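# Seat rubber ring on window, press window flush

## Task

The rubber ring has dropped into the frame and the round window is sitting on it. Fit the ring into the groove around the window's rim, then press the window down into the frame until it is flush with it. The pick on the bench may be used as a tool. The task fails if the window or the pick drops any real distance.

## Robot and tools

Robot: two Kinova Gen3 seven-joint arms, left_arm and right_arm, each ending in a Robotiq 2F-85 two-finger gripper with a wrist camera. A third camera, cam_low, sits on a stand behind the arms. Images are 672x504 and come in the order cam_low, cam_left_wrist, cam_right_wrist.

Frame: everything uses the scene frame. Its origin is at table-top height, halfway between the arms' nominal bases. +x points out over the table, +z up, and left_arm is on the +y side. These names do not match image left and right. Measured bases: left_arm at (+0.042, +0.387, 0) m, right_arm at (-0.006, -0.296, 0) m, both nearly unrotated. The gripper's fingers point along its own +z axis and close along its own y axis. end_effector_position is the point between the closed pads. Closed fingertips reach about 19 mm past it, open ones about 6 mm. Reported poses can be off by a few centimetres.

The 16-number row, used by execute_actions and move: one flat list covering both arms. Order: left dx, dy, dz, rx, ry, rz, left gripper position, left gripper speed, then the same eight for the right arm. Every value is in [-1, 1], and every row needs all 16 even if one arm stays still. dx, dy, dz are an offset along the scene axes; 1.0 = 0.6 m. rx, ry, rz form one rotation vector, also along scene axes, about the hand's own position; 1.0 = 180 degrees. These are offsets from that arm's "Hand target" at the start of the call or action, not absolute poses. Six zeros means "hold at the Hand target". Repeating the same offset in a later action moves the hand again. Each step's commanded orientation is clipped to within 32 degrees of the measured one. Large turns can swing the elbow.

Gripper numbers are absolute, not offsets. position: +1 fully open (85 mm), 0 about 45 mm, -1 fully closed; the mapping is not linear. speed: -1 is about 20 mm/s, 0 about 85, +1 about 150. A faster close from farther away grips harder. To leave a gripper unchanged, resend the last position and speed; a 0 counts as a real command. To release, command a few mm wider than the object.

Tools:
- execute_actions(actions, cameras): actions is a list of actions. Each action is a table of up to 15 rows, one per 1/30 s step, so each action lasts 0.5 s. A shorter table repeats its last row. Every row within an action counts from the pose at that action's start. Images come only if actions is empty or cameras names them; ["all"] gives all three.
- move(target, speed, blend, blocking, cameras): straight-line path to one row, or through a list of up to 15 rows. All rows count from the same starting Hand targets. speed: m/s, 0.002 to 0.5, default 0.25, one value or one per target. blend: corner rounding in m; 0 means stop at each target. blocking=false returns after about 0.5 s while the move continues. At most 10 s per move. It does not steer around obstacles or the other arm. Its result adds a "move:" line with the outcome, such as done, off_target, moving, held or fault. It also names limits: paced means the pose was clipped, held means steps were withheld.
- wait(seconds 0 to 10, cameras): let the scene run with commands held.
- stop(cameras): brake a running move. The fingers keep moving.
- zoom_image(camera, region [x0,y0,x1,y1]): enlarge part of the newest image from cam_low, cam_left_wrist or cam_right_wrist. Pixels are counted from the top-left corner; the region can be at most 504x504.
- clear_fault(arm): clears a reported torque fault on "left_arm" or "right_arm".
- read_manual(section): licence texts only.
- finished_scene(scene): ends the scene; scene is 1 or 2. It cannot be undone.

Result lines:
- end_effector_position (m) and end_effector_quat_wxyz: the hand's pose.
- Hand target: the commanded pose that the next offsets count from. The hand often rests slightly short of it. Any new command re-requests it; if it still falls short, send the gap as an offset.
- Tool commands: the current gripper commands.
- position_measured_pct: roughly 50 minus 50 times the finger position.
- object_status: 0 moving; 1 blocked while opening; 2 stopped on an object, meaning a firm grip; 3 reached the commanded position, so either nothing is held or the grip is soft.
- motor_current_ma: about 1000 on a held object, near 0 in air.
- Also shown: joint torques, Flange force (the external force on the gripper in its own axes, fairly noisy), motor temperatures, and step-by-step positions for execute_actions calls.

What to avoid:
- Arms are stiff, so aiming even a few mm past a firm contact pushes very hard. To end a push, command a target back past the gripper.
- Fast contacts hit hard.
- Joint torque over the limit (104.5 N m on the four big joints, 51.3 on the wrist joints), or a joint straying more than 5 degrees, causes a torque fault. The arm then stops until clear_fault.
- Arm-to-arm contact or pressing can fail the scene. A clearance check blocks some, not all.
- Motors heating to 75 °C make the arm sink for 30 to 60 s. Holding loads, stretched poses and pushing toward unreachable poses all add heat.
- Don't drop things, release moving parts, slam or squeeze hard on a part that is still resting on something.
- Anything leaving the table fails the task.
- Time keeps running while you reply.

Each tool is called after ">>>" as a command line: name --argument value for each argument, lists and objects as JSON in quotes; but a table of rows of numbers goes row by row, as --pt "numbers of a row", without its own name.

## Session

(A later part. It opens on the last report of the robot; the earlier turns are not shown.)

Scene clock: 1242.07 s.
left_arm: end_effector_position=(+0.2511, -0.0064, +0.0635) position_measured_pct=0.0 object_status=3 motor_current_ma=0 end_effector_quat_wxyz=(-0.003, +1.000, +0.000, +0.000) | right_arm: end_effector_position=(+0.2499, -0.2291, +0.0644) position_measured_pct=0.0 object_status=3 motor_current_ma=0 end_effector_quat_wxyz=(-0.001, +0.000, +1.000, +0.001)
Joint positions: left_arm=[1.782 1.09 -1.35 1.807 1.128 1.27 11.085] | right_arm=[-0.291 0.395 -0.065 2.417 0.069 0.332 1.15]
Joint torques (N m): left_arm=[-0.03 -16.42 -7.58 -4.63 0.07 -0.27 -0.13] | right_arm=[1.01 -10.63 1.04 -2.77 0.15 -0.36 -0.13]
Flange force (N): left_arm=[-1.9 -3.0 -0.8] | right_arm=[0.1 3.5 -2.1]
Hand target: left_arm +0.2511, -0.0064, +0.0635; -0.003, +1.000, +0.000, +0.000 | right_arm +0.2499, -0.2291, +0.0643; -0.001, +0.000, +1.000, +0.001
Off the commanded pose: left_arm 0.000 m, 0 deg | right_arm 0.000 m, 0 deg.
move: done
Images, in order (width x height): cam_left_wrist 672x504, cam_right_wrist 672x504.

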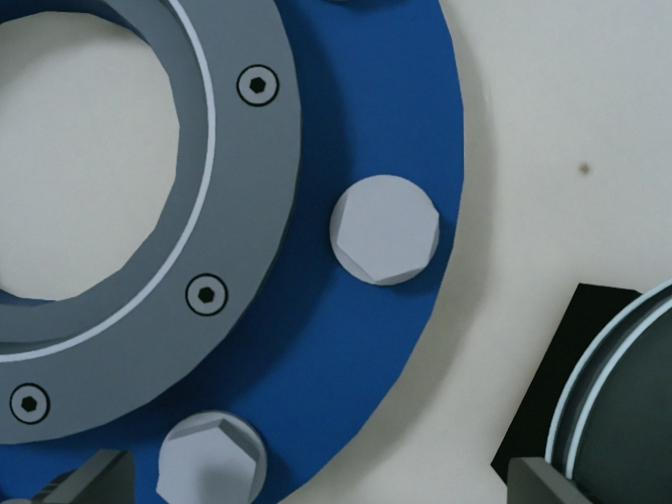

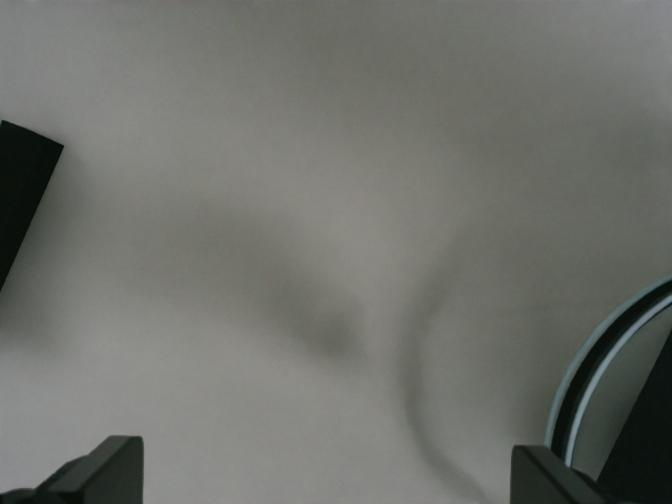

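>>> move --target '[0,-0.01,0,0,0,0,1,0,0,0.01,0,0,0,0,1,0]' --speed 0.03

>>> move --target '[0,-0.005,0,0,0,0,1,0,0,0.005,0,0,0,0,1,0]' --speed 0.02 --cameras '["cam_left_wrist","cam_right_wrist"]'

Scene clock: 1246.93 s.
left_arm: end_effector_position=(+0.2511, -0.0124, +0.0635) position_measured_pct=0.0 object_status=3 motor_current_ma=0 end_effector_quat_wxyz=(-0.003, +1.000, +0.000, +0.000) | right_arm: end_effector_position=(+0.2500, -0.2231, +0.0643) position_measured_pct=0.0 object_status=3 motor_current_ma=0 end_effector_quat_wxyz=(-0.001, +0.000, +1.000, +0.001)
Joint positions: left_arm=[1.781 1.095 -1.347 1.789 1.129 1.276 11.101] | right_arm=[-0.314 0.397 -0.063 2.412 0.067 0.335 1.132]
Joint torques (N m): left_arm=[-0.04 -16.64 -7.58 -4.67 -0.1 -0.35 -0.22] | right_arm=[1.07 -10.64 1.05 -2.8 0.25 -0.52 -0.05]
Flange force (N): left_arm=[-2.1 -2.8 -0.6] | right_arm=[0.1 4.0 -2.9]
Hand target: left_arm +0.2511, -0.0124, +0.0635; -0.003, +1.000, +0.000, +0.000 | right_arm +0.2500, -0.2231, +0.0643; -0.001, +0.000, +1.000, +0.001
Off the commanded pose: left_arm 0.000 m, 0 deg | right_arm 0.000 m, 0 deg.
move: done

Scene clock: 1247.63 s.
left_arm: end_effector_position=(+0.2511, -0.0154, +0.0635) position_measured_pct=0.0 object_status=3 motor_current_ma=0 end_effector_quat_wxyz=(-0.003, +1.000, +0.000, +0.000) | right_arm: end_effector_position=(+0.2499, -0.2202, +0.0643) position_measured_pct=0.0 object_status=3 motor_current_ma=0 end_effector_quat_wxyz=(-0.001, +0.000, +1.000, +0.001)
Joint positions: left_arm=[1.781 1.097 -1.346 1.779 1.129 1.279 11.11] | right_arm=[-0.325 0.398 -0.062 2.41 0.066 0.336 1.123]
Joint torques (N m): left_arm=[-0.06 -16.8 -7.56 -4.74 -0.08 -0.27 -0.27] | right_arm=[0.99 -10.69 0.98 -2.82 0.24 -0.48 -0.11]
Flange force (N): left_arm=[-2.3 -2.9 -0.5] | right_arm=[0.0 3.5 -2.7]
Hand target: left_arm +0.2511, -0.0154, +0.0635; -0.003, +1.000, +0.000, +0.000 | right_arm +0.2499, -0.2201, +0.0643; -0.001, +0.000, +1.000, +0.001
Off the commanded pose: left_arm 0.000 m, 0 deg | right_arm 0.000 m, 0 deg.
move: done
Images, in order (width x height): cam_left_wrist 672x504, cam_right_wrist 672x504.

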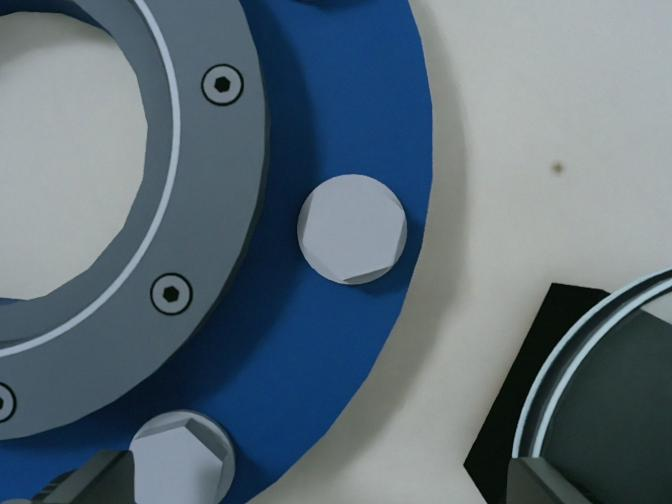

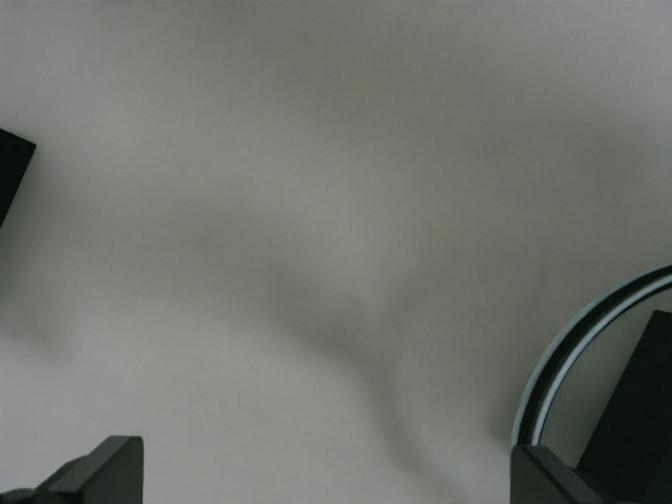

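>>> wait --seconds 0 --cameras '["cam_low"]'

>>> zoom_image --camera "cam_low" --region '[225, 220, 325, 290]'

Scene clock: 1282.07 s.
left_arm: end_effector_position=(+0.2511, -0.0154, +0.0635) position_measured_pct=0.0 object_status=3 motor_current_ma=0 end_effector_quat_wxyz=(-0.003, +1.000, +0.000, +0.000) | right_arm: end_effector_position=(+0.2500, -0.2201, +0.0643) position_measured_pct=0.0 object_status=3 motor_current_ma=0 end_effector_quat_wxyz=(-0.001, +0.000, +1.000, +0.001)
Joint positions: left_arm=[1.781 1.097 -1.346 1.779 1.129 1.279 11.11] | right_arm=[-0.325 0.398 -0.062 2.41 0.066 0.336 1.123]
Joint torques (N m): left_arm=[-0.07 -16.85 -7.63 -4.71 -0.09 -0.27 -0.13] | right_arm=[0.94 -10.71 1.02 -2.81 0.19 -0.51 -0.13]
Flange force (N): left_arm=[-2.1 -3.1 -0.2] | right_arm=[-0.2 3.3 -2.8]
Hand target: left_arm +0.2511, -0.0154, +0.0635; -0.003, +1.000, +0.000, +0.000 | right_arm +0.2500, -0.2201, +0.0643; -0.001, +0.000, +1.000, +0.001
Tool commands: left_gripper/position=+1.0 left_gripper/speed=+0.0 right_gripper/position=+1.0 right_gripper/speed=+0.0
Off the commanded pose: left_arm 0.000 m, 0 deg | right_arm 0.000 m, 0 deg.
Images, in order (width x height): cam_low 672x504.

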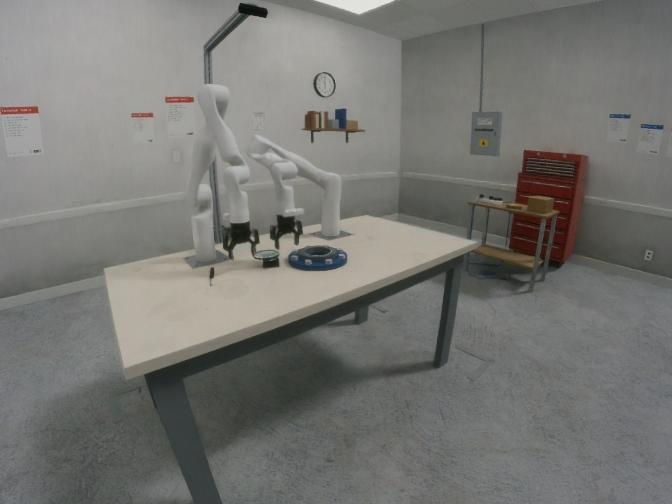

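Scaled by 5.040 from the camera's 672x504 image, which has a finer 960x720 frame.

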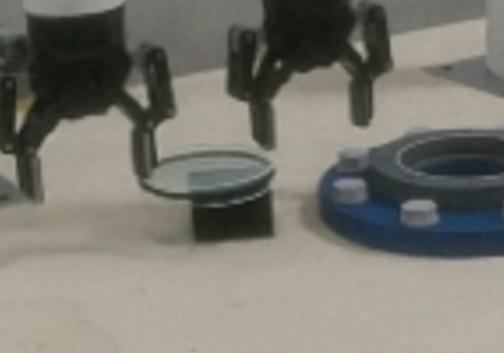

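>>> move --pt "0 0.03 0 0 0 0 1 0 0 -0.02 0 0 0 0 1 0" --pt "0.05 0.15 0.35 0 0 -0.33 1 0 0 -0.02 0 0 0 0 1 0" --pt "0.05 0.15 0.35 0 0 -0.66 1 0 0 -0.02 0 0 0 0 1 0" --speed '[0.05,0.3,0.4]'

>>> move --pt "0 0 0 0 0 -0.33 1 0 0 0 0 0 0 0 1 0" --pt "0 0 0 0 0 -0.66 1 0 0 0 0 0 0 0 1 0" --speed 0.4

Scene clock: 1297.67 s.
left_arm: end_effector_position=(+0.2811, +0.0746, +0.2735) position_measured_pct=0.0 object_status=3 motor_current_ma=0 end_effector_quat_wxyz=(+0.002, -0.509, +0.861, -0.002) | right_arm: end_effector_position=(+0.2499, -0.2321, +0.0643) position_measured_pct=0.0 object_status=3 motor_current_ma=0 end_effector_quat_wxyz=(-0.001, +0.000, +1.000, +0.001)
Joint positions: left_arm=[1.71 0.438 -1.203 1.67 0.42 1.321 9.347] | right_arm=[-0.28 0.394 -0.066 2.419 0.071 0.331 1.16]
Joint torques (N m): left_arm=[0.07 -10.99 -3.51 -9.09 -0.01 -0.25 -0.32] | right_arm=[1.01 -10.56 1.07 -2.74 0.19 -0.54 -0.07]
Flange force (N): left_arm=[-1.1 4.0 1.2] | right_arm=[-0.2 3.7 -3.1]
Hand target: left_arm +0.2811, +0.0746, +0.2735; +0.002, -0.509, +0.861, -0.002 | right_arm +0.2499, -0.2321, +0.0643; -0.001, +0.000, +1.000, +0.001
Off the commanded pose: left_arm 0.000 m, 0 deg | right_arm 0.000 m, 0 deg.
move: done

Scene clock: 1301.27 s.
left_arm: end_effector_position=(+0.2811, +0.0746, +0.2735) position_measured_pct=0.0 object_status=3 motor_current_ma=0 end_effector_quat_wxyz=(-0.001, +0.482, +0.876, -0.003) | right_arm: end_effector_position=(+0.2499, -0.2321, +0.0643) position_measured_pct=0.0 object_status=3 motor_current_ma=0 end_effector_quat_wxyz=(-0.001, +0.000, +1.000, +0.001)
Joint positions: left_arm=[1.404 0.295 -0.709 1.675 0.206 1.248 7.49] | right_arm=[-0.28 0.394 -0.066 2.419 0.071 0.331 1.16]
Joint torques (N m): left_arm=[-0.03 -11.78 -1.73 -9.47 -0.09 -0.24 -0.53] | right_arm=[0.97 -10.58 1.06 -2.8 0.26 -0.51 -0.13]
Flange force (N): left_arm=[4.7 -2.0 1.1] | right_arm=[-0.1 3.4 -2.9]
Hand target: left_arm +0.2811, +0.0746, +0.2735; -0.001, +0.482, +0.876, -0.003 | right_arm +0.2499, -0.2321, +0.0643; -0.001, +0.000, +1.000, +0.001
Off the commanded pose: left_arm 0.000 m, 0 deg | right_arm 0.000 m, 0 deg.
move: done

>>> move --pt "0 0 0 0 0 -0.34 1 0 0 0 0 0 0 0 1 0" --pt "-0.051 -0.095 0.05 0 0 -0.68 1 0 0 0 0 0 0 0 1 0" --speed 0.4 --cameras '["cam_left_wrist"]'

Scene clock: 1308.53 s.
left_arm: end_effector_position=(+0.2505, +0.0176, +0.3035) position_measured_pct=0.0 object_status=3 motor_current_ma=0 end_effector_quat_wxyz=(-0.003, +1.000, +0.000, +0.000) | right_arm: end_effector_position=(+0.2499, -0.2321, +0.0643) position_measured_pct=0.0 object_status=3 motor_current_ma=0 end_effector_quat_wxyz=(-0.001, +0.000, +1.000, +0.001)
Joint positions: left_arm=[1.221 0.298 -0.288 1.513 0.083 1.347 5.63] | right_arm=[-0.28 0.394 -0.066 2.419 0.071 0.331 1.16]
Joint torques (N m): left_arm=[-0.03 -13.88 -0.76 -9.92 -0.14 -0.27 -0.04] | right_arm=[0.98 -10.6 1.12 -2.76 0.21 -0.53 -0.11]
Flange force (N): left_arm=[-2.6 -4.1 2.0] | right_arm=[-0.3 3.5 -3.0]
Hand target: left_arm +0.2505, +0.0176, +0.3035; -0.003, +1.000, +0.000, +0.000 | right_arm +0.2499, -0.2321, +0.0643; -0.001, +0.000, +1.000, +0.001
Off the commanded pose: left_arm 0.000 m, 0 deg | right_arm 0.000 m, 0 deg.
move: done
Images, in order (width x height): cam_left_wrist 672x504.

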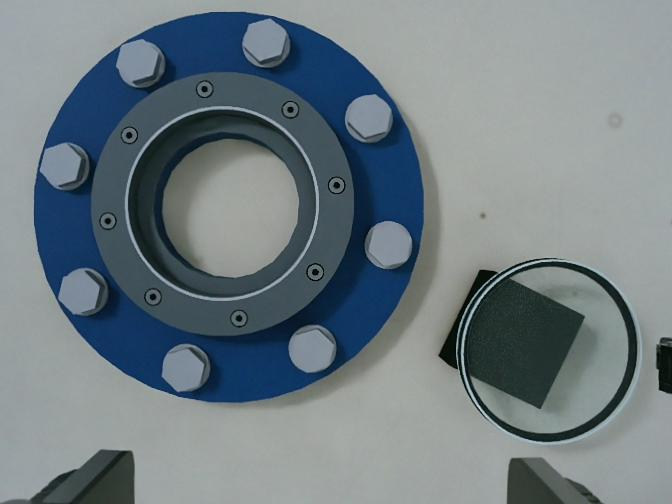

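>>> move --target '[-0.0933,-0.2167,0,0,0,0,1,0,0,-0.05,0,0,0,0,1,0]' --speed 0.2 --cameras '["cam_left_wrist"]'

Scene clock: 1314.80 s.
left_arm: end_effector_position=(+0.1945, -0.1124, +0.3035) position_measured_pct=0.0 object_status=3 motor_current_ma=0 end_effector_quat_wxyz=(-0.003, +1.000, +0.000, +0.000) | right_arm: end_effector_position=(+0.2500, -0.2621, +0.0643) position_measured_pct=0.0 object_status=3 motor_current_ma=0 end_effector_quat_wxyz=(-0.001, +0.000, +1.000, +0.001)
Joint positions: left_arm=[1.358 0.531 -0.221 1.151 0.111 1.476 5.859] | right_arm=[-0.16 0.388 -0.076 2.435 0.084 0.322 1.257]
Joint torques (N m): left_arm=[-0.05 -18.6 -0.89 -9.99 -0.12 -0.37 -0.14] | right_arm=[0.9 -10.3 1.05 -2.64 0.21 -0.5 -0.11]
Flange force (N): left_arm=[-1.9 -4.9 1.8] | right_arm=[-0.7 3.2 -3.3]
Hand target: left_arm +0.1945, -0.1124, +0.3035; -0.003, +1.000, +0.000, +0.000 | right_arm +0.2500, -0.2621, +0.0643; -0.001, +0.000, +1.000, +0.001
Off the commanded pose: left_arm 0.000 m, 0 deg | right_arm 0.000 m, 0 deg.
move: done
Images, in order (width x height): cam_left_wrist 672x504.

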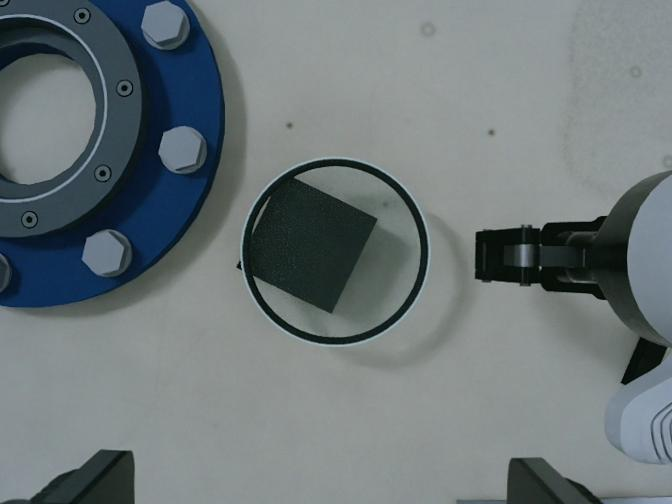

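>>> move --pt "0.0925 0.20 -0.25 0 0 0 1 0 0 0 0 0 0 0 1 0" --pt "0.0925 0.1755 -0.4 0 0 0 1 0 -0.0017 0.0538 0 0 0 0 1 0" --speed '[0.2,0.08]'

>>> move --target '[0,-0.0125,0,0,0,0,1,0,0,0,0,0,0,0,1,0]' --speed 0.03 --cameras '["cam_left_wrist","cam_low"]'

>>> zoom_image --camera "cam_low" --region '[225, 220, 325, 290]'

Scene clock: 1325.87 s.
left_arm: end_effector_position=(+0.2500, -0.0072, +0.0636) position_measured_pct=0.0 object_status=3 motor_current_ma=0 end_effector_quat_wxyz=(-0.003, +1.000, +0.000, +0.000) | right_arm: end_effector_position=(+0.2489, -0.2298, +0.0643) position_measured_pct=0.0 object_status=3 motor_current_ma=0 end_effector_quat_wxyz=(-0.001, +0.000, +1.000, +0.001)
Joint positions: left_arm=[1.189 0.65 -0.219 1.828 0.204 0.69 5.558] | right_arm=[-0.29 0.393 -0.065 2.42 0.069 0.33 1.152]
Joint torques (N m): left_arm=[-0.06 -17.41 -1.05 -6.7 -0.16 -0.2 -0.15] | right_arm=[1.07 -10.52 1.11 -2.69 0.17 -0.55 0.02]
Flange force (N): left_arm=[-2.2 -3.3 0.0] | right_arm=[-0.1 4.3 -3.2]
Hand target: left_arm +0.2500, -0.0072, +0.0635; -0.003, +1.000, +0.000, +0.000 | right_arm +0.2489, -0.2298, +0.0643; -0.001, +0.000, +1.000, +0.001
Off the commanded pose: left_arm 0.000 m, 0 deg | right_arm 0.000 m, 0 deg.
move: done

Scene clock: 1326.63 s.
left_arm: end_effector_position=(+0.2500, -0.0146, +0.0635) position_measured_pct=0.0 object_status=3 motor_current_ma=0 end_effector_quat_wxyz=(-0.003, +1.000, +0.000, +0.000) | right_arm: end_effector_position=(+0.2489, -0.2298, +0.0643) position_measured_pct=0.0 object_status=3 motor_current_ma=0 end_effector_quat_wxyz=(-0.001, +0.000, +1.000, +0.001)
Joint positions: left_arm=[1.196 0.66 -0.219 1.805 0.204 0.703 5.568] | right_arm=[-0.29 0.393 -0.065 2.42 0.069 0.33 1.152]
Joint torques (N m): left_arm=[0.06 -17.34 -1.01 -6.65 -0.1 -0.25 -0.1] | right_arm=[0.95 -10.58 1.11 -2.82 0.26 -0.55 -0.14]
Flange force (N): left_arm=[-1.8 -3.4 -0.8] | right_arm=[-0.1 3.3 -3.0]
Hand target: left_arm +0.2500, -0.0147, +0.0635; -0.003, +1.000, +0.000, +0.000 | right_arm +0.2489, -0.2298, +0.0643; -0.001, +0.000, +1.000, +0.001
Off the commanded pose: left_arm 0.000 m, 0 deg | right_arm 0.000 m, 0 deg.
move: done
Images, in order (width x height): cam_low 672x504, cam_left_wrist 672x504.

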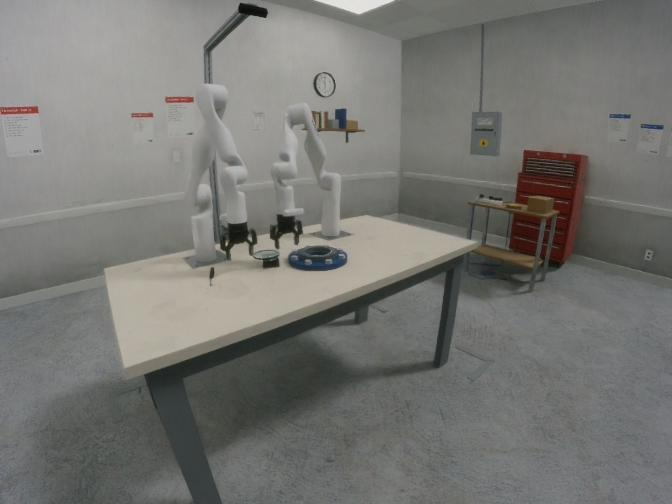

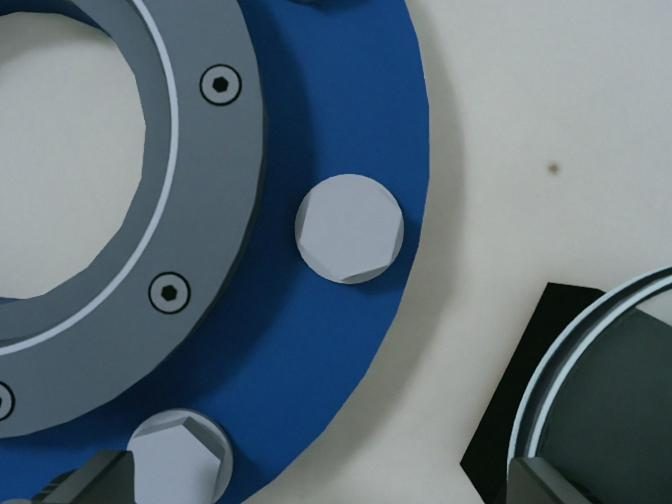

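Scaled by 5.040 from the camera's 672x504 image, which has a finer 960x720 frame.

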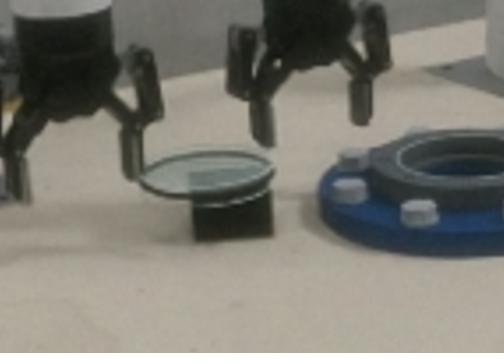

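>>> move --target '[0,-0.0058,0,0,0,0,1,0,0,0,0,0,0,0,1,0]' --speed 0.01

>>> move --target '[0,-0.005,0,0,0,0,1,0,0,0,0,0,0,0,1,0]' --speed 0.01 --cameras '["cam_left_wrist"]'

Scene clock: 1352.13 s.
left_arm: end_effector_position=(+0.2500, -0.0181, +0.0635) position_measured_pct=0.0 object_status=3 motor_current_ma=0 end_effector_quat_wxyz=(-0.003, +1.000, +0.000, +0.000) | right_arm: end_effector_position=(+0.2489, -0.2298, +0.0643) position_measured_pct=0.0 object_status=3 motor_current_ma=0 end_effector_quat_wxyz=(-0.001, +0.000, +1.000, +0.001)
Joint positions: left_arm=[1.2 0.665 -0.219 1.794 0.204 0.71 5.573] | right_arm=[-0.29 0.393 -0.065 2.42 0.069 0.33 1.152]
Joint torques (N m): left_arm=[-0.04 -17.5 -1.04 -6.64 -0.12 -0.24 -0.12] | right_arm=[0.88 -10.5 1.11 -2.7 0.2 -0.52 -0.09]
Flange force (N): left_arm=[-2.0 -3.1 -0.8] | right_arm=[-0.4 3.2 -3.3]
Hand target: left_arm +0.2500, -0.0181, +0.0635; -0.003, +1.000, +0.000, +0.000 | right_arm +0.2489, -0.2298, +0.0643; -0.001, +0.000, +1.000, +0.001
Off the commanded pose: left_arm 0.000 m, 0 deg | right_arm 0.000 m, 0 deg.
move: done

Scene clock: 1352.83 s.
left_arm: end_effector_position=(+0.2500, -0.0211, +0.0635) position_measured_pct=0.0 object_status=3 motor_current_ma=0 end_effector_quat_wxyz=(-0.003, +1.000, +0.000, +0.000) | right_arm: end_effector_position=(+0.2489, -0.2298, +0.0643) position_measured_pct=0.0 object_status=3 motor_current_ma=0 end_effector_quat_wxyz=(-0.001, +0.000, +1.000, +0.001)
Joint positions: left_arm=[1.203 0.669 -0.219 1.784 0.204 0.715 5.577] | right_arm=[-0.29 0.393 -0.065 2.42 0.069 0.33 1.152]
Joint torques (N m): left_arm=[-0.18 -17.42 -1.06 -6.72 -0.11 -0.52 -0.08] | right_arm=[0.93 -10.53 1.07 -2.75 0.25 -0.51 -0.11]
Flange force (N): left_arm=[-2.1 -2.9 -1.8] | right_arm=[-0.2 3.3 -3.1]
Hand target: left_arm +0.2500, -0.0211, +0.0635; -0.003, +1.000, +0.000, +0.000 | right_arm +0.2489, -0.2298, +0.0643; -0.001, +0.000, +1.000, +0.001
Off the commanded pose: left_arm 0.000 m, 0 deg | right_arm 0.000 m, 0 deg.
move: done
Images, in order (width x height): cam_left_wrist 672x504.

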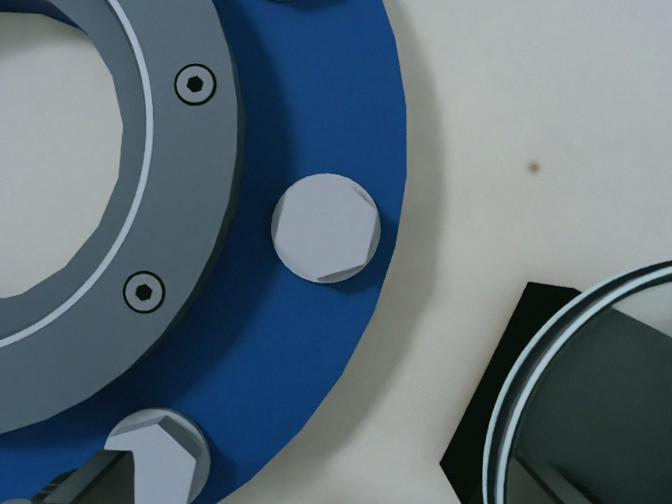

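>>> zoom_image --camera "cam_left_wrist" --region '[432, 344, 672, 504]'

Scaled by 2.100.

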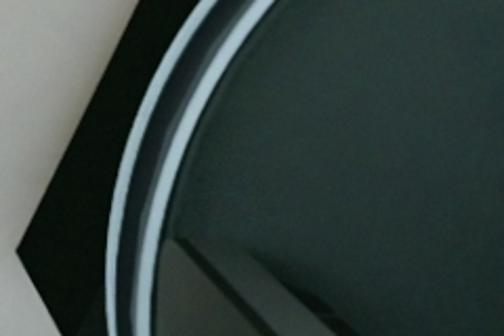

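>>> move --pt "0 0 0.015 0 0 0 1 0 0 0 0 0 0 0 1 0" --pt "0 0.025 0.015 0 0 0 1 0 0 0 0 0 0 0 1 0" --pt "0 0.025 -0.0092 0 0 0 1 0 0 0 -0.0092 0 0 0 1 0" --speed 0.05

>>> move --target '[0,-0.0117,0,0,0,0,1,0,0,0.0117,0,0,0,0,1,0]' --speed 0.03

>>> move --target '[0,-0.0042,0,0,0,0,1,0,0,0.0042,0,0,0,0,1,0]' --speed 0.01

Scene clock: 1367.47 s.
left_arm: end_effector_position=(+0.2500, -0.0061, +0.0580) position_measured_pct=0.0 object_status=3 motor_current_ma=0 end_effector_quat_wxyz=(-0.003, +1.000, +0.000, +0.000) | right_arm: end_effector_position=(+0.2489, -0.2298, +0.0588) position_measured_pct=0.0 object_status=3 motor_current_ma=0 end_effector_quat_wxyz=(-0.001, +0.000, +1.000, +0.001)
Joint positions: left_arm=[1.186 0.659 -0.216 1.835 0.208 0.674 5.553] | right_arm=[-0.294 0.412 -0.061 2.426 0.073 0.305 1.148]
Joint torques (N m): left_arm=[-0.1 -17.11 -0.96 -6.61 -0.09 -0.18 -0.15] | right_arm=[0.95 -10.65 1.09 -2.62 0.25 -0.65 -0.09]
Flange force (N): left_arm=[-2.6 -3.8 -0.7] | right_arm=[-0.3 3.5 -3.7]
Hand target: left_arm +0.2500, -0.0061, +0.0580; -0.003, +1.000, +0.000, +0.000 | right_arm +0.2489, -0.2298, +0.0588; -0.001, +0.000, +1.000, +0.001
Off the commanded pose: left_arm 0.000 m, 0 deg | right_arm 0.000 m, 0 deg.
move: done

Scene clock: 1368.27 s.
left_arm: end_effector_position=(+0.2500, -0.0131, +0.0580) position_measured_pct=0.0 object_status=3 motor_current_ma=0 end_effector_quat_wxyz=(-0.003, +1.000, +0.000, +0.000) | right_arm: end_effector_position=(+0.2489, -0.2228, +0.0588) position_measured_pct=0.0 object_status=3 motor_current_ma=0 end_effector_quat_wxyz=(-0.001, +0.000, +1.000, +0.001)
Joint positions: left_arm=[1.193 0.669 -0.216 1.813 0.208 0.687 5.563] | right_arm=[-0.32 0.414 -0.058 2.421 0.069 0.309 1.128]
Joint torques (N m): left_arm=[-0.05 -17.37 -1.04 -6.35 -0.12 -0.24 -0.19] | right_arm=[1.03 -10.72 1.13 -2.58 0.25 -0.5 -0.02]
Flange force (N): left_arm=[-1.9 -2.6 -1.0] | right_arm=[0.1 4.0 -3.0]
Hand target: left_arm +0.2500, -0.0132, +0.0580; -0.003, +1.000, +0.000, +0.000 | right_arm +0.2489, -0.2228, +0.0588; -0.001, +0.000, +1.000, +0.001
Off the commanded pose: left_arm 0.000 m, 0 deg | right_arm 0.000 m, 0 deg.
move: done

Scene clock: 1368.97 s.
left_arm: end_effector_position=(+0.2501, -0.0155, +0.0580) position_measured_pct=0.0 object_status=3 motor_current_ma=0 end_effector_quat_wxyz=(-0.003, +1.000, +0.000, +0.000) | right_arm: end_effector_position=(+0.2489, -0.2204, +0.0588) position_measured_pct=0.0 object_status=3 motor_current_ma=0 end_effector_quat_wxyz=(-0.001, +0.000, +1.000, +0.001)
Joint positions: left_arm=[1.196 0.672 -0.217 1.806 0.208 0.691 5.567] | right_arm=[-0.33 0.415 -0.057 2.419 0.068 0.31 1.12]
Joint torques (N m): left_arm=[6.15 -18.96 5.91 -19.35 3.75 -7 -0.11] | right_arm=[-8.27 -9.19 -9.72 -8.52 -2.6 -5.06 0.05]
Flange force (N): left_arm=[-2.9 -34.8 -10.3] | right_arm=[-1.7 -32.0 -18.8]
Hand target: left_arm +0.2500, -0.0157, +0.0580; -0.003, +1.000, +0.000, +0.000 | right_arm +0.2489, -0.2203, +0.0588; -0.001, +0.000, +1.000, +0.001
Off the commanded pose: left_arm 0.000 m, 0 deg | right_arm 0.000 m, 0 deg.
move: done

>>> move --target '[0,0,0.05,0,0,0,1,0,0,0,0.05,0,0,0,1,0]' --speed 0.03 --cameras '["cam_low","cam_left_wrist"]'

>>> zoom_image --camera "cam_low" --region '[225, 210, 325, 280]'

Scene clock: 1375.10 s.
left_arm: end_effector_position=(+0.2500, -0.0157, +0.0880) position_measured_pct=0.0 object_status=3 motor_current_ma=0 end_effector_quat_wxyz=(-0.003, +1.000, +0.000, +0.000) | right_arm: end_effector_position=(+0.2489, -0.2203, +0.0888) position_measured_pct=0.0 object_status=3 motor_current_ma=0 end_effector_quat_wxyz=(-0.001, +0.000, +1.000, +0.001)
Joint positions: left_arm=[1.206 0.618 -0.232 1.782 0.189 0.769 5.582] | right_arm=[-0.314 0.317 -0.074 2.384 0.049 0.442 1.138]
Joint torques (N m): left_arm=[6.12 -23.12 5.48 -21.81 4.27 -7.49 -0.14] | right_arm=[-6.91 -12.26 -7.67 -10.22 -3.38 -4.4 -0.04]
Flange force (N): left_arm=[-2.8 -34.2 0.7] | right_arm=[-0.9 -27.0 -2.0]
Hand target: left_arm +0.2500, -0.0157, +0.0880; -0.003, +1.000, +0.000, +0.000 | right_arm +0.2489, -0.2203, +0.0888; -0.001, +0.000, +1.000, +0.001
Off the commanded pose: left_arm 0.000 m, 0 deg | right_arm 0.000 m, 0 deg.
move: done
Images, in order (width x height): cam_low 672x504, cam_left_wrist 672x504.

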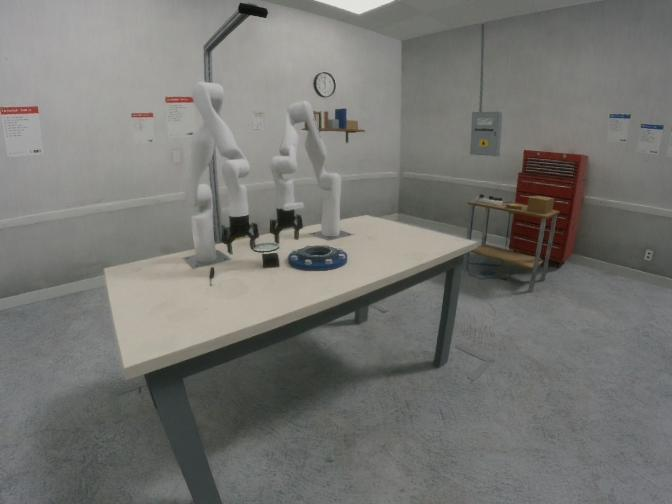

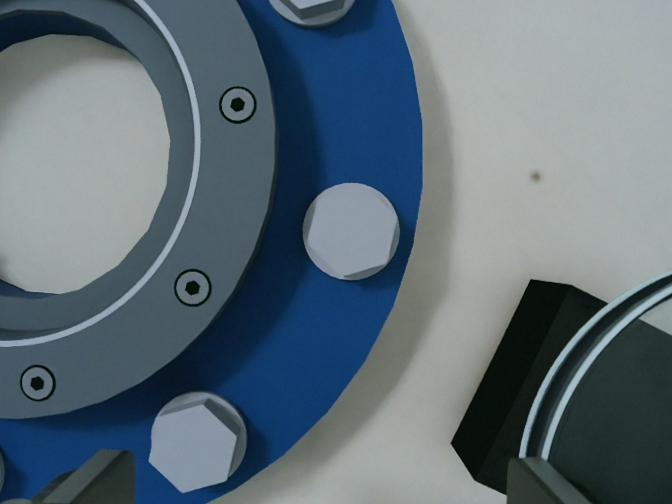

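Scaled by 5.040 from the camera's 672x504 image, which has a finer 960x720 frame.

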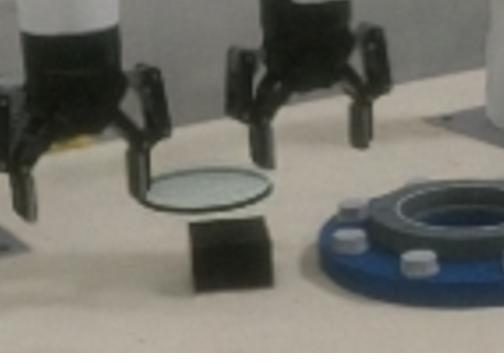

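>>> move --target '[0.0345,0.0825,0,0,0,0,1,0,0.0345,0.0833,0,0,0,0,1,0]' --speed 0.05

>>> move --target '[0.0345,0.0825,0,0,0,0,1,0,0.0345,0.0833,0,0,0,0,1,0]' --speed 0.05

Scene clock: 1383.67 s.
left_arm: end_effector_position=(+0.2708, +0.0338, +0.0880) position_measured_pct=0.0 object_status=3 motor_current_ma=0 end_effector_quat_wxyz=(-0.003, +1.000, +0.000, +0.000) | right_arm: end_effector_position=(+0.2696, -0.1703, +0.0888) position_measured_pct=0.0 object_status=3 motor_current_ma=0 end_effector_quat_wxyz=(-0.001, +0.000, +1.000, +0.001)
Joint positions: left_arm=[1.113 0.565 -0.234 1.894 0.187 0.709 5.475] | right_arm=[-0.445 0.372 -0.073 2.275 0.05 0.497 1.01]
Joint torques (N m): left_arm=[7.07 -21.48 6.37 -20.48 4.44 -6.71 -0.04] | right_arm=[-7.5 -14.43 -8.08 -12.6 -3.4 -5.6 0.09]
Flange force (N): left_arm=[-1.9 -33.7 0.7] | right_arm=[-0.6 -26.7 -2.3]
Hand target: left_arm +0.2707, +0.0338, +0.0880; -0.003, +1.000, +0.000, +0.000 | right_arm +0.2696, -0.1703, +0.0888; -0.001, +0.000, +1.000, +0.001
Off the commanded pose: left_arm 0.000 m, 0 deg | right_arm 0.000 m, 0 deg.
move: done

Scene clock: 1385.13 s.
left_arm: end_effector_position=(+0.2915, +0.0833, +0.0880) position_measured_pct=0.0 object_status=3 motor_current_ma=0 end_effector_quat_wxyz=(-0.003, +1.000, +0.000, +0.000) | right_arm: end_effector_position=(+0.2903, -0.1204, +0.0888) position_measured_pct=0.0 object_status=3 motor_current_ma=0 end_effector_quat_wxyz=(-0.001, +0.000, +1.000, +0.001)
Joint positions: left_arm=[1.004 0.52 -0.236 1.986 0.185 0.66 5.354] | right_arm=[-0.547 0.434 -0.07 2.148 0.05 0.561 0.914]
Joint torques (N m): left_arm=[7.06 -19.99 7.19 -19.3 4.59 -5.84 -0.2] | right_arm=[-7.97 -16.87 -8.57 -14.1 -3.57 -6.35 -0.07]
Flange force (N): left_arm=[-4.3 -32.8 0.4] | right_arm=[-1.7 -26.2 -1.7]
Hand target: left_arm +0.2914, +0.0833, +0.0880; -0.003, +1.000, +0.000, +0.000 | right_arm +0.2903, -0.1203, +0.0888; -0.001, +0.000, +1.000, +0.001
Off the commanded pose: left_arm 0.000 m, 0 deg | right_arm 0.000 m, 0 deg.
move: done

Stable. Remaining two steps, tightening slightly in the last.

>>> move --target '[0.0345,0.0825,0,0,0,0,1,0,0.0345,0.0833,0,0,0,0,1,0]' --speed 0.05

>>> move --target '[0.0345,0.0825,0,0,0,0,1,0,0.0345,0.0833,0,0,0,0,1,0]' --speed 0.05 --cameras '["cam_left_wrist","cam_right_wrist"]'

Scene clock: 1390.97 s.
left_arm: end_effector_position=(+0.3122, +0.1329, +0.0880) position_measured_pct=0.0 object_status=3 motor_current_ma=0 end_effector_quat_wxyz=(-0.003, +1.000, +0.000, +0.000) | right_arm: end_effector_position=(+0.3110, -0.0704, +0.0888) position_measured_pct=0.0 object_status=3 motor_current_ma=0 end_effector_quat_wxyz=(-0.001, +0.000, +1.000, +0.001)
Joint positions: left_arm=[0.877 0.486 -0.238 2.058 0.183 0.622 5.22] | right_arm=[-0.628 0.502 -0.066 2.007 0.05 0.634 0.841]
Joint torques (N m): left_arm=[7.8 -18.45 8.06 -16.93 4.69 -4.72 -0.18] | right_arm=[-8.43 -19.02 -8.83 -15.33 -3.67 -6.75 -0.09]
Flange force (N): left_arm=[-3.3 -31.4 -0.3] | right_arm=[-1.5 -25.9 -1.3]
Hand target: left_arm +0.3121, +0.1328, +0.0880; -0.003, +1.000, +0.000, +0.000 | right_arm +0.3110, -0.0704, +0.0888; -0.001, +0.000, +1.000, +0.001
Off the commanded pose: left_arm 0.000 m, 0 deg | right_arm 0.000 m, 0 deg.
move: done

Scene clock: 1392.47 s.
left_arm: end_effector_position=(+0.3328, +0.1823, +0.0880) position_measured_pct=0.0 object_status=3 motor_current_ma=0 end_effector_quat_wxyz=(-0.003, +1.000, +0.000, +0.000) | right_arm: end_effector_position=(+0.3317, -0.0204, +0.0888) position_measured_pct=0.0 object_status=3 motor_current_ma=0 end_effector_quat_wxyz=(-0.001, +0.000, +1.000, +0.001)
Joint positions: left_arm=[0.737 0.462 -0.239 2.106 0.181 0.595 5.075] | right_arm=[-0.693 0.576 -0.062 1.851 0.048 0.716 0.786]
Joint torques (N m): left_arm=[8.39 -17.19 8.62 -14.76 4.73 -3.48 -0.02] | right_arm=[-8.99 -21.39 -9.03 -16.45 -3.94 -7.09 -0.04]
Flange force (N): left_arm=[-3.3 -31.2 0.0] | right_arm=[-1.2 -25.8 -0.6]
Hand target: left_arm +0.3328, +0.1823, +0.0880; -0.003, +1.000, +0.000, +0.000 | right_arm +0.3317, -0.0204, +0.0888; -0.001, +0.000, +1.000, +0.001
Off the commanded pose: left_arm 0.000 m, 0 deg | right_arm 0.000 m, 0 deg.
move: done
Images, in order (width x height): cam_left_wrist 672x504, cam_right_wrist 672x504.

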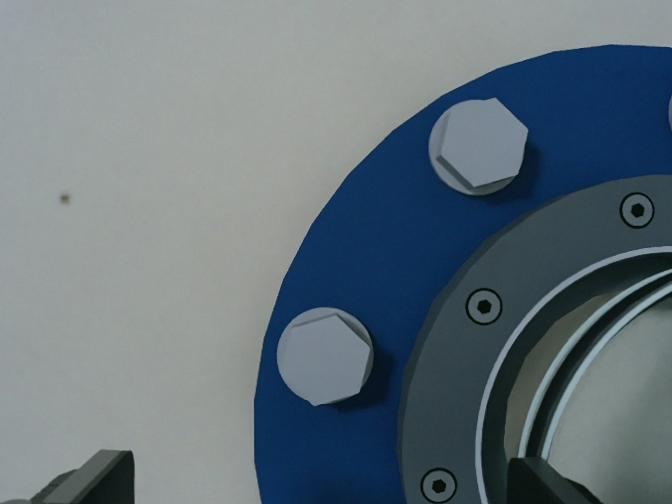

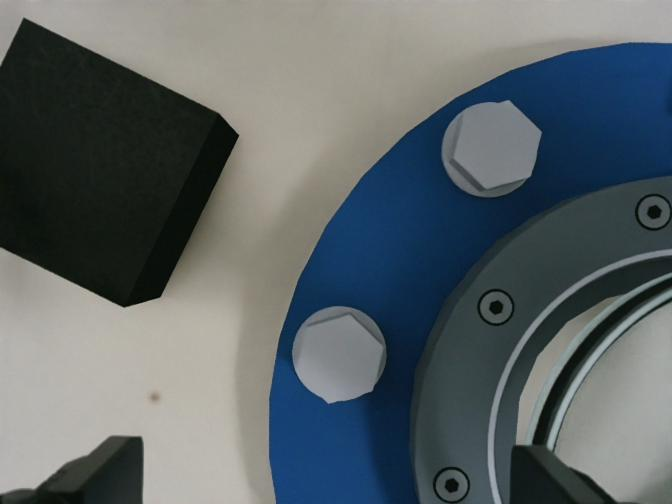

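>>> move --target '[0,0.0005,-0.044,0,0,0,1,0,0,0.0005,-0.044,0,0,0,1,0]' --speed 0.04

>>> move --target '[0,0,-0.0067,0,0,0,1,0,0,0,-0.0067,0,0,0,1,0]' --speed 0.02

>>> move --target '[0,0,-0.0042,0,0,0,1,0,0,0,-0.0042,0,0,0,1,0]' --speed 0.02

Scene clock: 1405.07 s.
left_arm: end_effector_position=(+0.3328, +0.1826, +0.0616) position_measured_pct=0.0 object_status=3 motor_current_ma=0 end_effector_quat_wxyz=(-0.003, +1.000, +0.000, +0.000) | right_arm: end_effector_position=(+0.3317, -0.0201, +0.0625) position_measured_pct=0.0 object_status=3 motor_current_ma=0 end_effector_quat_wxyz=(-0.001, +0.000, +1.000, +0.001)
Joint positions: left_arm=[0.715 0.524 -0.214 2.131 0.211 0.509 5.047] | right_arm=[-0.696 0.627 -0.059 1.872 0.053 0.644 0.781]
Joint torques (N m): left_arm=[8.55 -18.19 9.4 -14.72 4.36 -3.47 -0.12] | right_arm=[-9.48 -22.68 -9.75 -16.47 -3.68 -7.35 -0.05]
Flange force (N): left_arm=[-3.6 -31.7 -0.9] | right_arm=[-2.3 -26.5 0.1]
Hand target: left_arm +0.3328, +0.1826, +0.0616; -0.003, +1.000, +0.000, +0.000 | right_arm +0.3317, -0.0201, +0.0624; -0.001, +0.000, +1.000, +0.001
Off the commanded pose: left_arm 0.000 m, 0 deg | right_arm 0.000 m, 0 deg.
move: done

Scene clock: 1405.80 s.
left_arm: end_effector_position=(+0.3328, +0.1826, +0.0576) position_measured_pct=0.0 object_status=3 motor_current_ma=0 end_effector_quat_wxyz=(-0.003, +1.000, +0.000, +0.000) | right_arm: end_effector_position=(+0.3317, -0.0201, +0.0584) position_measured_pct=0.0 object_status=3 motor_current_ma=0 end_effector_quat_wxyz=(-0.001, +0.000, +1.000, +0.001)
Joint positions: left_arm=[0.711 0.534 -0.21 2.135 0.215 0.496 5.043] | right_arm=[-0.696 0.635 -0.058 1.875 0.054 0.633 0.78]
Joint torques (N m): left_arm=[8.81 -18.59 9.81 -14.66 4.33 -3.32 -0.13] | right_arm=[-9.3 -22.68 -9.84 -16.19 -3.64 -7.09 -0.04]
Flange force (N): left_arm=[-3.1 -32.2 -0.1] | right_arm=[-2.0 -26.1 0.4]
Hand target: left_arm +0.3328, +0.1826, +0.0576; -0.003, +1.000, +0.000, +0.000 | right_arm +0.3317, -0.0201, +0.0584; -0.001, +0.000, +1.000, +0.001
Off the commanded pose: left_arm 0.000 m, 0 deg | right_arm 0.000 m, 0 deg.
move: done

Scene clock: 1406.50 s.
left_arm: end_effector_position=(+0.3328, +0.1826, +0.0551) position_measured_pct=0.0 object_status=3 motor_current_ma=0 end_effector_quat_wxyz=(-0.003, +1.000, +0.000, +0.000) | right_arm: end_effector_position=(+0.3317, -0.0201, +0.0559) position_measured_pct=0.0 object_status=3 motor_current_ma=0 end_effector_quat_wxyz=(-0.001, +0.000, +1.000, +0.001)
Joint positions: left_arm=[0.709 0.54 -0.207 2.137 0.218 0.488 5.041] | right_arm=[-0.696 0.64 -0.058 1.876 0.055 0.626 0.78]
Joint torques (N m): left_arm=[9.24 -18.45 10.29 -14.64 4.47 -3.05 -0.2] | right_arm=[-9.39 -22.33 -9.88 -15.6 -3.55 -7.06 -0.03]
Flange force (N): left_arm=[-3.1 -33.5 -0.2] | right_arm=[-3.1 -25.5 -0.7]
Hand target: left_arm +0.3328, +0.1826, +0.0550; -0.003, +1.000, +0.000, +0.000 | right_arm +0.3317, -0.0201, +0.0559; -0.001, +0.000, +1.000, +0.001
Off the commanded pose: left_arm 0.000 m, 0 deg | right_arm 0.000 m, 0 deg.
move: done

>>> move --target '[0,0,-0.0027,0,0,0,1,0,0,0,-0.0027,0,0,0,1,0]' --speed 0.02

>>> move --target '[0,0,-0.0027,0,0,0,1,0,0,0,-0.0027,0,0,0,1,0]' --speed 0.02 --cameras '["cam_left_wrist","cam_right_wrist"]'

Scene clock: 1411.63 s.
left_arm: end_effector_position=(+0.3328, +0.1826, +0.0534) position_measured_pct=0.0 object_status=3 motor_current_ma=0 end_effector_quat_wxyz=(-0.003, +1.000, +0.000, +0.000) | right_arm: end_effector_position=(+0.3317, -0.0201, +0.0543) position_measured_pct=0.0 object_status=3 motor_current_ma=0 end_effector_quat_wxyz=(-0.001, +0.000, +1.000, +0.001)
Joint positions: left_arm=[0.708 0.544 -0.205 2.138 0.22 0.483 5.039] | right_arm=[-0.697 0.643 -0.058 1.877 0.055 0.622 0.779]
Joint torques (N m): left_arm=[9.48 -18.51 10.65 -14.81 4.5 -3.31 -0.24] | right_arm=[-9.35 -22.14 -9.76 -15.38 -3.52 -6.88 -0.02]
Flange force (N): left_arm=[-2.8 -34.0 -1.2] | right_arm=[-3.1 -25.4 -0.9]
Hand target: left_arm +0.3328, +0.1826, +0.0534; -0.003, +1.000, +0.000, +0.000 | right_arm +0.3317, -0.0201, +0.0543; -0.001, +0.000, +1.000, +0.001
Off the commanded pose: left_arm 0.000 m, 0 deg | right_arm 0.000 m, 0 deg.
move: done

Scene clock: 1412.33 s.
left_arm: end_effector_position=(+0.3328, +0.1826, +0.0518) position_measured_pct=0.0 object_status=3 motor_current_ma=0 end_effector_quat_wxyz=(-0.003, +1.000, +0.000, +0.000) | right_arm: end_effector_position=(+0.3317, -0.0201, +0.0527) position_measured_pct=0.0 object_status=3 motor_current_ma=0 end_effector_quat_wxyz=(-0.001, +0.000, +1.000, +0.001)
Joint positions: left_arm=[0.706 0.548 -0.203 2.139 0.221 0.477 5.038] | right_arm=[-0.697 0.647 -0.058 1.878 0.055 0.618 0.779]
Joint torques (N m): left_arm=[10.53 -19.2 11.9 -15.81 4.97 -3.73 -0.23] | right_arm=[-8.87 -19.99 -9.14 -14 -3.17 -6.51 -0.03]
Flange force (N): left_arm=[-2.4 -37.3 -1.3] | right_arm=[-2.9 -24.1 -5.3]
Hand target: left_arm +0.3328, +0.1826, +0.0518; -0.003, +1.000, +0.000, +0.000 | right_arm +0.3317, -0.0201, +0.0526; -0.001, +0.000, +1.000, +0.001
Off the commanded pose: left_arm 0.000 m, 0 deg | right_arm 0.000 m, 0 deg.
move: done
Images, in order (width x height): cam_left_wrist 672x504, cam_right_wrist 672x504.

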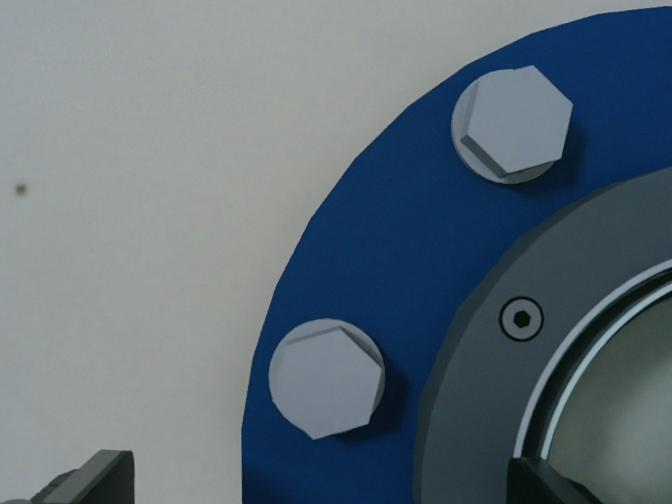

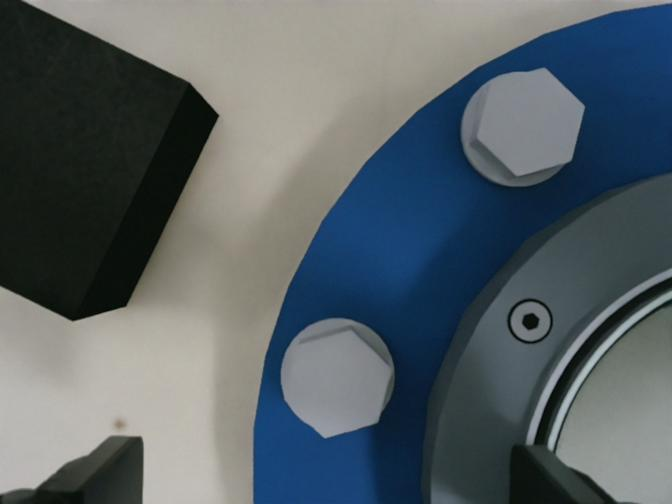

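>>> move --pt "0 0.016 0.001 0 0 0 1 0 0 -0.016 0.001 0 0 0 1 0" --pt "0 0.016 0.1 0 0 0 1 0 0 -0.016 0.1 0 0 0 1 0" --pt "0.0 0.016 0.25 0 0 0 1 0 0 -0.25 0.1 0 0 0 1 0" --speed '[0.02,0.1,0.2]'

>>> move --target '[-0.094,-0.187,0,0,0,0,1,0,0,0,0,0,0,0,1,0]' --speed 0.2 --cameras '["cam_left_wrist"]'

>>> zoom_image --camera "cam_left_wrist" --region '[190, 120, 450, 380]'

Scene clock: 1425.13 s.
left_arm: end_effector_position=(+0.3328, +0.1922, +0.2018) position_measured_pct=0.0 object_status=3 motor_current_ma=0 end_effector_quat_wxyz=(-0.003, +1.000, +0.000, +0.000) | right_arm: end_effector_position=(+0.3317, -0.1700, +0.1126) position_measured_pct=0.0 object_status=3 motor_current_ma=0 end_effector_quat_wxyz=(-0.001, +0.000, +1.000, +0.001)
Joint positions: left_arm=[0.764 0.235 -0.281 1.957 0.073 0.964 5.152] | right_arm=[-0.378 0.405 -0.055 2.072 0.031 0.666 1.115]
Joint torques (N m): left_arm=[-0.08 -11.19 -0.55 -8.49 -0.11 -0.16 -0.13] | right_arm=[1.1 -13.65 1.07 -5.38 0.23 -0.49 -0.11]
Flange force (N): left_arm=[-4.1 -1.9 0.8] | right_arm=[-0.3 3.0 -1.5]
Hand target: left_arm +0.3328, +0.1922, +0.2018; -0.003, +1.000, +0.000, +0.000 | right_arm +0.3317, -0.1701, +0.1126; -0.001, +0.000, +1.000, +0.001
Off the commanded pose: left_arm 0.000 m, 0 deg | right_arm 0.000 m, 0 deg.
move: done

Scene clock: 1426.30 s.
left_arm: end_effector_position=(+0.2764, +0.0801, +0.2018) position_measured_pct=0.0 object_status=3 motor_current_ma=0 end_effector_quat_wxyz=(-0.003, +1.000, +0.000, +0.000) | right_arm: end_effector_position=(+0.3317, -0.1701, +0.1126) position_measured_pct=0.0 object_status=3 motor_current_ma=0 end_effector_quat_wxyz=(-0.001, +0.000, +1.000, +0.001)
Joint positions: left_arm=[1.01 0.306 -0.185 1.851 0.063 0.995 5.503] | right_arm=[-0.378 0.405 -0.055 2.072 0.031 0.666 1.115]
Joint torques (N m): left_arm=[0.21 -12.93 -0.47 -8.74 -0.16 -0.31 -0.1] | right_arm=[1.01 -13.55 1.06 -5.32 0.19 -0.49 -0.08]
Flange force (N): left_arm=[-2.7 -3.7 0.6] | right_arm=[-0.3 2.9 -1.8]
Hand target: left_arm +0.2764, +0.0800, +0.2018; -0.003, +1.000, +0.000, +0.000 | right_arm +0.3317, -0.1701, +0.1126; -0.001, +0.000, +1.000, +0.001
Off the commanded pose: left_arm 0.000 m, 0 deg | right_arm 0.000 m, 0 deg.
move: done
Images, in order (width x height): cam_left_wrist 672x504.

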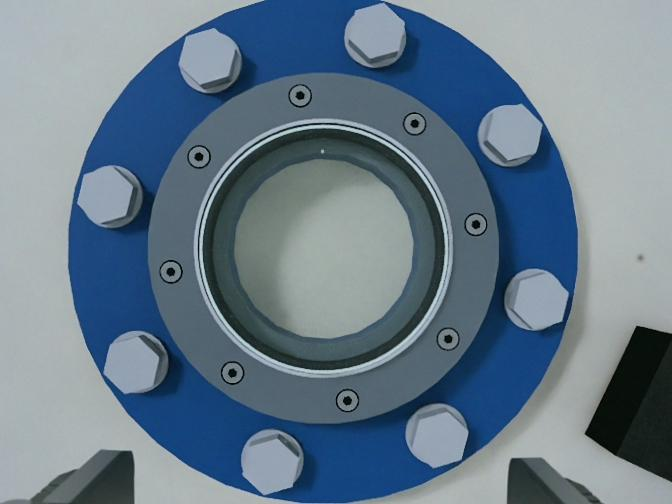

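Scaled by 1.938.

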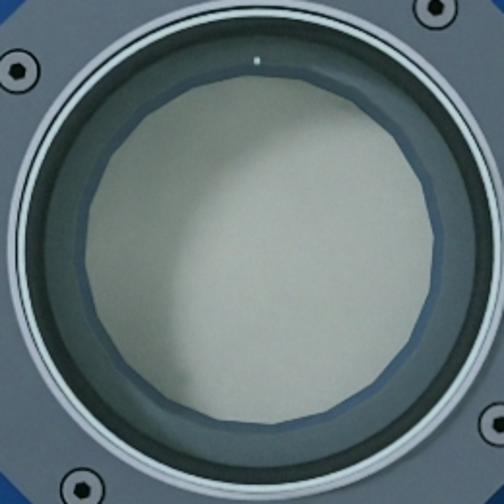

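>>> move --pt "0.0943 0 0 0 0 0 1 0 0 0 0 0 0 0 1 0" --pt "0.0943 0 -0.2397 0 0 0 1 0 0 0 0 0 0 0 1 0" --speed '[0.15,0.1]'

>>> move --target '[0,0,-0.0033,0,0,0,1,0,0,0,0,0,0,0,1,0]' --speed 0.02

>>> move --target '[0,0,-0.0025,0,0,0,1,0,0,0,0,0,0,0,1,0]' --speed 0.02

Scene clock: 1433.33 s.
left_arm: end_effector_position=(+0.3330, +0.0800, +0.0580) position_measured_pct=0.0 object_status=3 motor_current_ma=0 end_effector_quat_wxyz=(-0.003, +1.000, +0.000, +0.000) | right_arm: end_effector_position=(+0.3317, -0.1701, +0.1126) position_measured_pct=0.0 object_status=3 motor_current_ma=0 end_effector_quat_wxyz=(-0.001, +0.000, +1.000, +0.001)
Joint positions: left_arm=[0.878 0.623 -0.162 1.913 0.156 0.623 5.322] | right_arm=[-0.378 0.405 -0.055 2.072 0.031 0.666 1.115]
Joint torques (N m): left_arm=[-0.09 -16.28 -0.73 -6.24 -0.14 -0.38 -0.15] | right_arm=[1 -13.55 1.03 -5.35 0.2 -0.5 -0.17]
Flange force (N): left_arm=[-3.0 -2.4 -1.3] | right_arm=[-0.4 2.6 -1.7]
Hand target: left_arm +0.3330, +0.0800, +0.0580; -0.003, +1.000, +0.000, +0.000 | right_arm +0.3317, -0.1701, +0.1126; -0.001, +0.000, +1.000, +0.001
Off the commanded pose: left_arm 0.000 m, 0 deg | right_arm 0.000 m, 0 deg.
move: done

Scene clock: 1434.03 s.
left_arm: end_effector_position=(+0.3330, +0.0800, +0.0560) position_measured_pct=0.0 object_status=3 motor_current_ma=0 end_effector_quat_wxyz=(-0.003, +1.000, +0.000, +0.000) | right_arm: end_effector_position=(+0.3317, -0.1701, +0.1126) position_measured_pct=0.0 object_status=3 motor_current_ma=0 end_effector_quat_wxyz=(-0.001, +0.000, +1.000, +0.001)
Joint positions: left_arm=[0.878 0.627 -0.161 1.914 0.157 0.617 5.321] | right_arm=[-0.378 0.405 -0.055 2.072 0.031 0.666 1.115]
Joint torques (N m): left_arm=[-0.08 -16.44 -0.69 -6.25 -0.1 -0.23 -0.12] | right_arm=[0.93 -13.51 1.05 -5.28 0.22 -0.5 -0.12]
Flange force (N): left_arm=[-3.1 -2.7 -0.6] | right_arm=[-0.5 2.6 -1.9]
Hand target: left_arm +0.3330, +0.0800, +0.0560; -0.003, +1.000, +0.000, +0.000 | right_arm +0.3317, -0.1701, +0.1126; -0.001, +0.000, +1.000, +0.001
Off the commanded pose: left_arm 0.000 m, 0 deg | right_arm 0.000 m, 0 deg.
move: done

Scene clock: 1434.73 s.
left_arm: end_effector_position=(+0.3330, +0.0800, +0.0545) position_measured_pct=0.0 object_status=3 motor_current_ma=0 end_effector_quat_wxyz=(-0.003, +1.000, +0.000, +0.000) | right_arm: end_effector_position=(+0.3317, -0.1701, +0.1126) position_measured_pct=0.0 object_status=3 motor_current_ma=0 end_effector_quat_wxyz=(-0.001, +0.000, +1.000, +0.001)
Joint positions: left_arm=[0.877 0.63 -0.16 1.915 0.158 0.613 5.32] | right_arm=[-0.378 0.405 -0.055 2.072 0.031 0.666 1.115]
Joint torques (N m): left_arm=[-0.09 -16.28 -0.71 -6.19 -0.12 -0.34 -0.13] | right_arm=[0.95 -13.54 1.07 -5.37 0.18 -0.51 -0.09]
Flange force (N): left_arm=[-3.1 -2.6 -1.3] | right_arm=[-0.3 2.7 -1.8]
Hand target: left_arm +0.3330, +0.0800, +0.0545; -0.003, +1.000, +0.000, +0.000 | right_arm +0.3317, -0.1701, +0.1126; -0.001, +0.000, +1.000, +0.001
Off the commanded pose: left_arm 0.000 m, 0 deg | right_arm 0.000 m, 0 deg.
move: done


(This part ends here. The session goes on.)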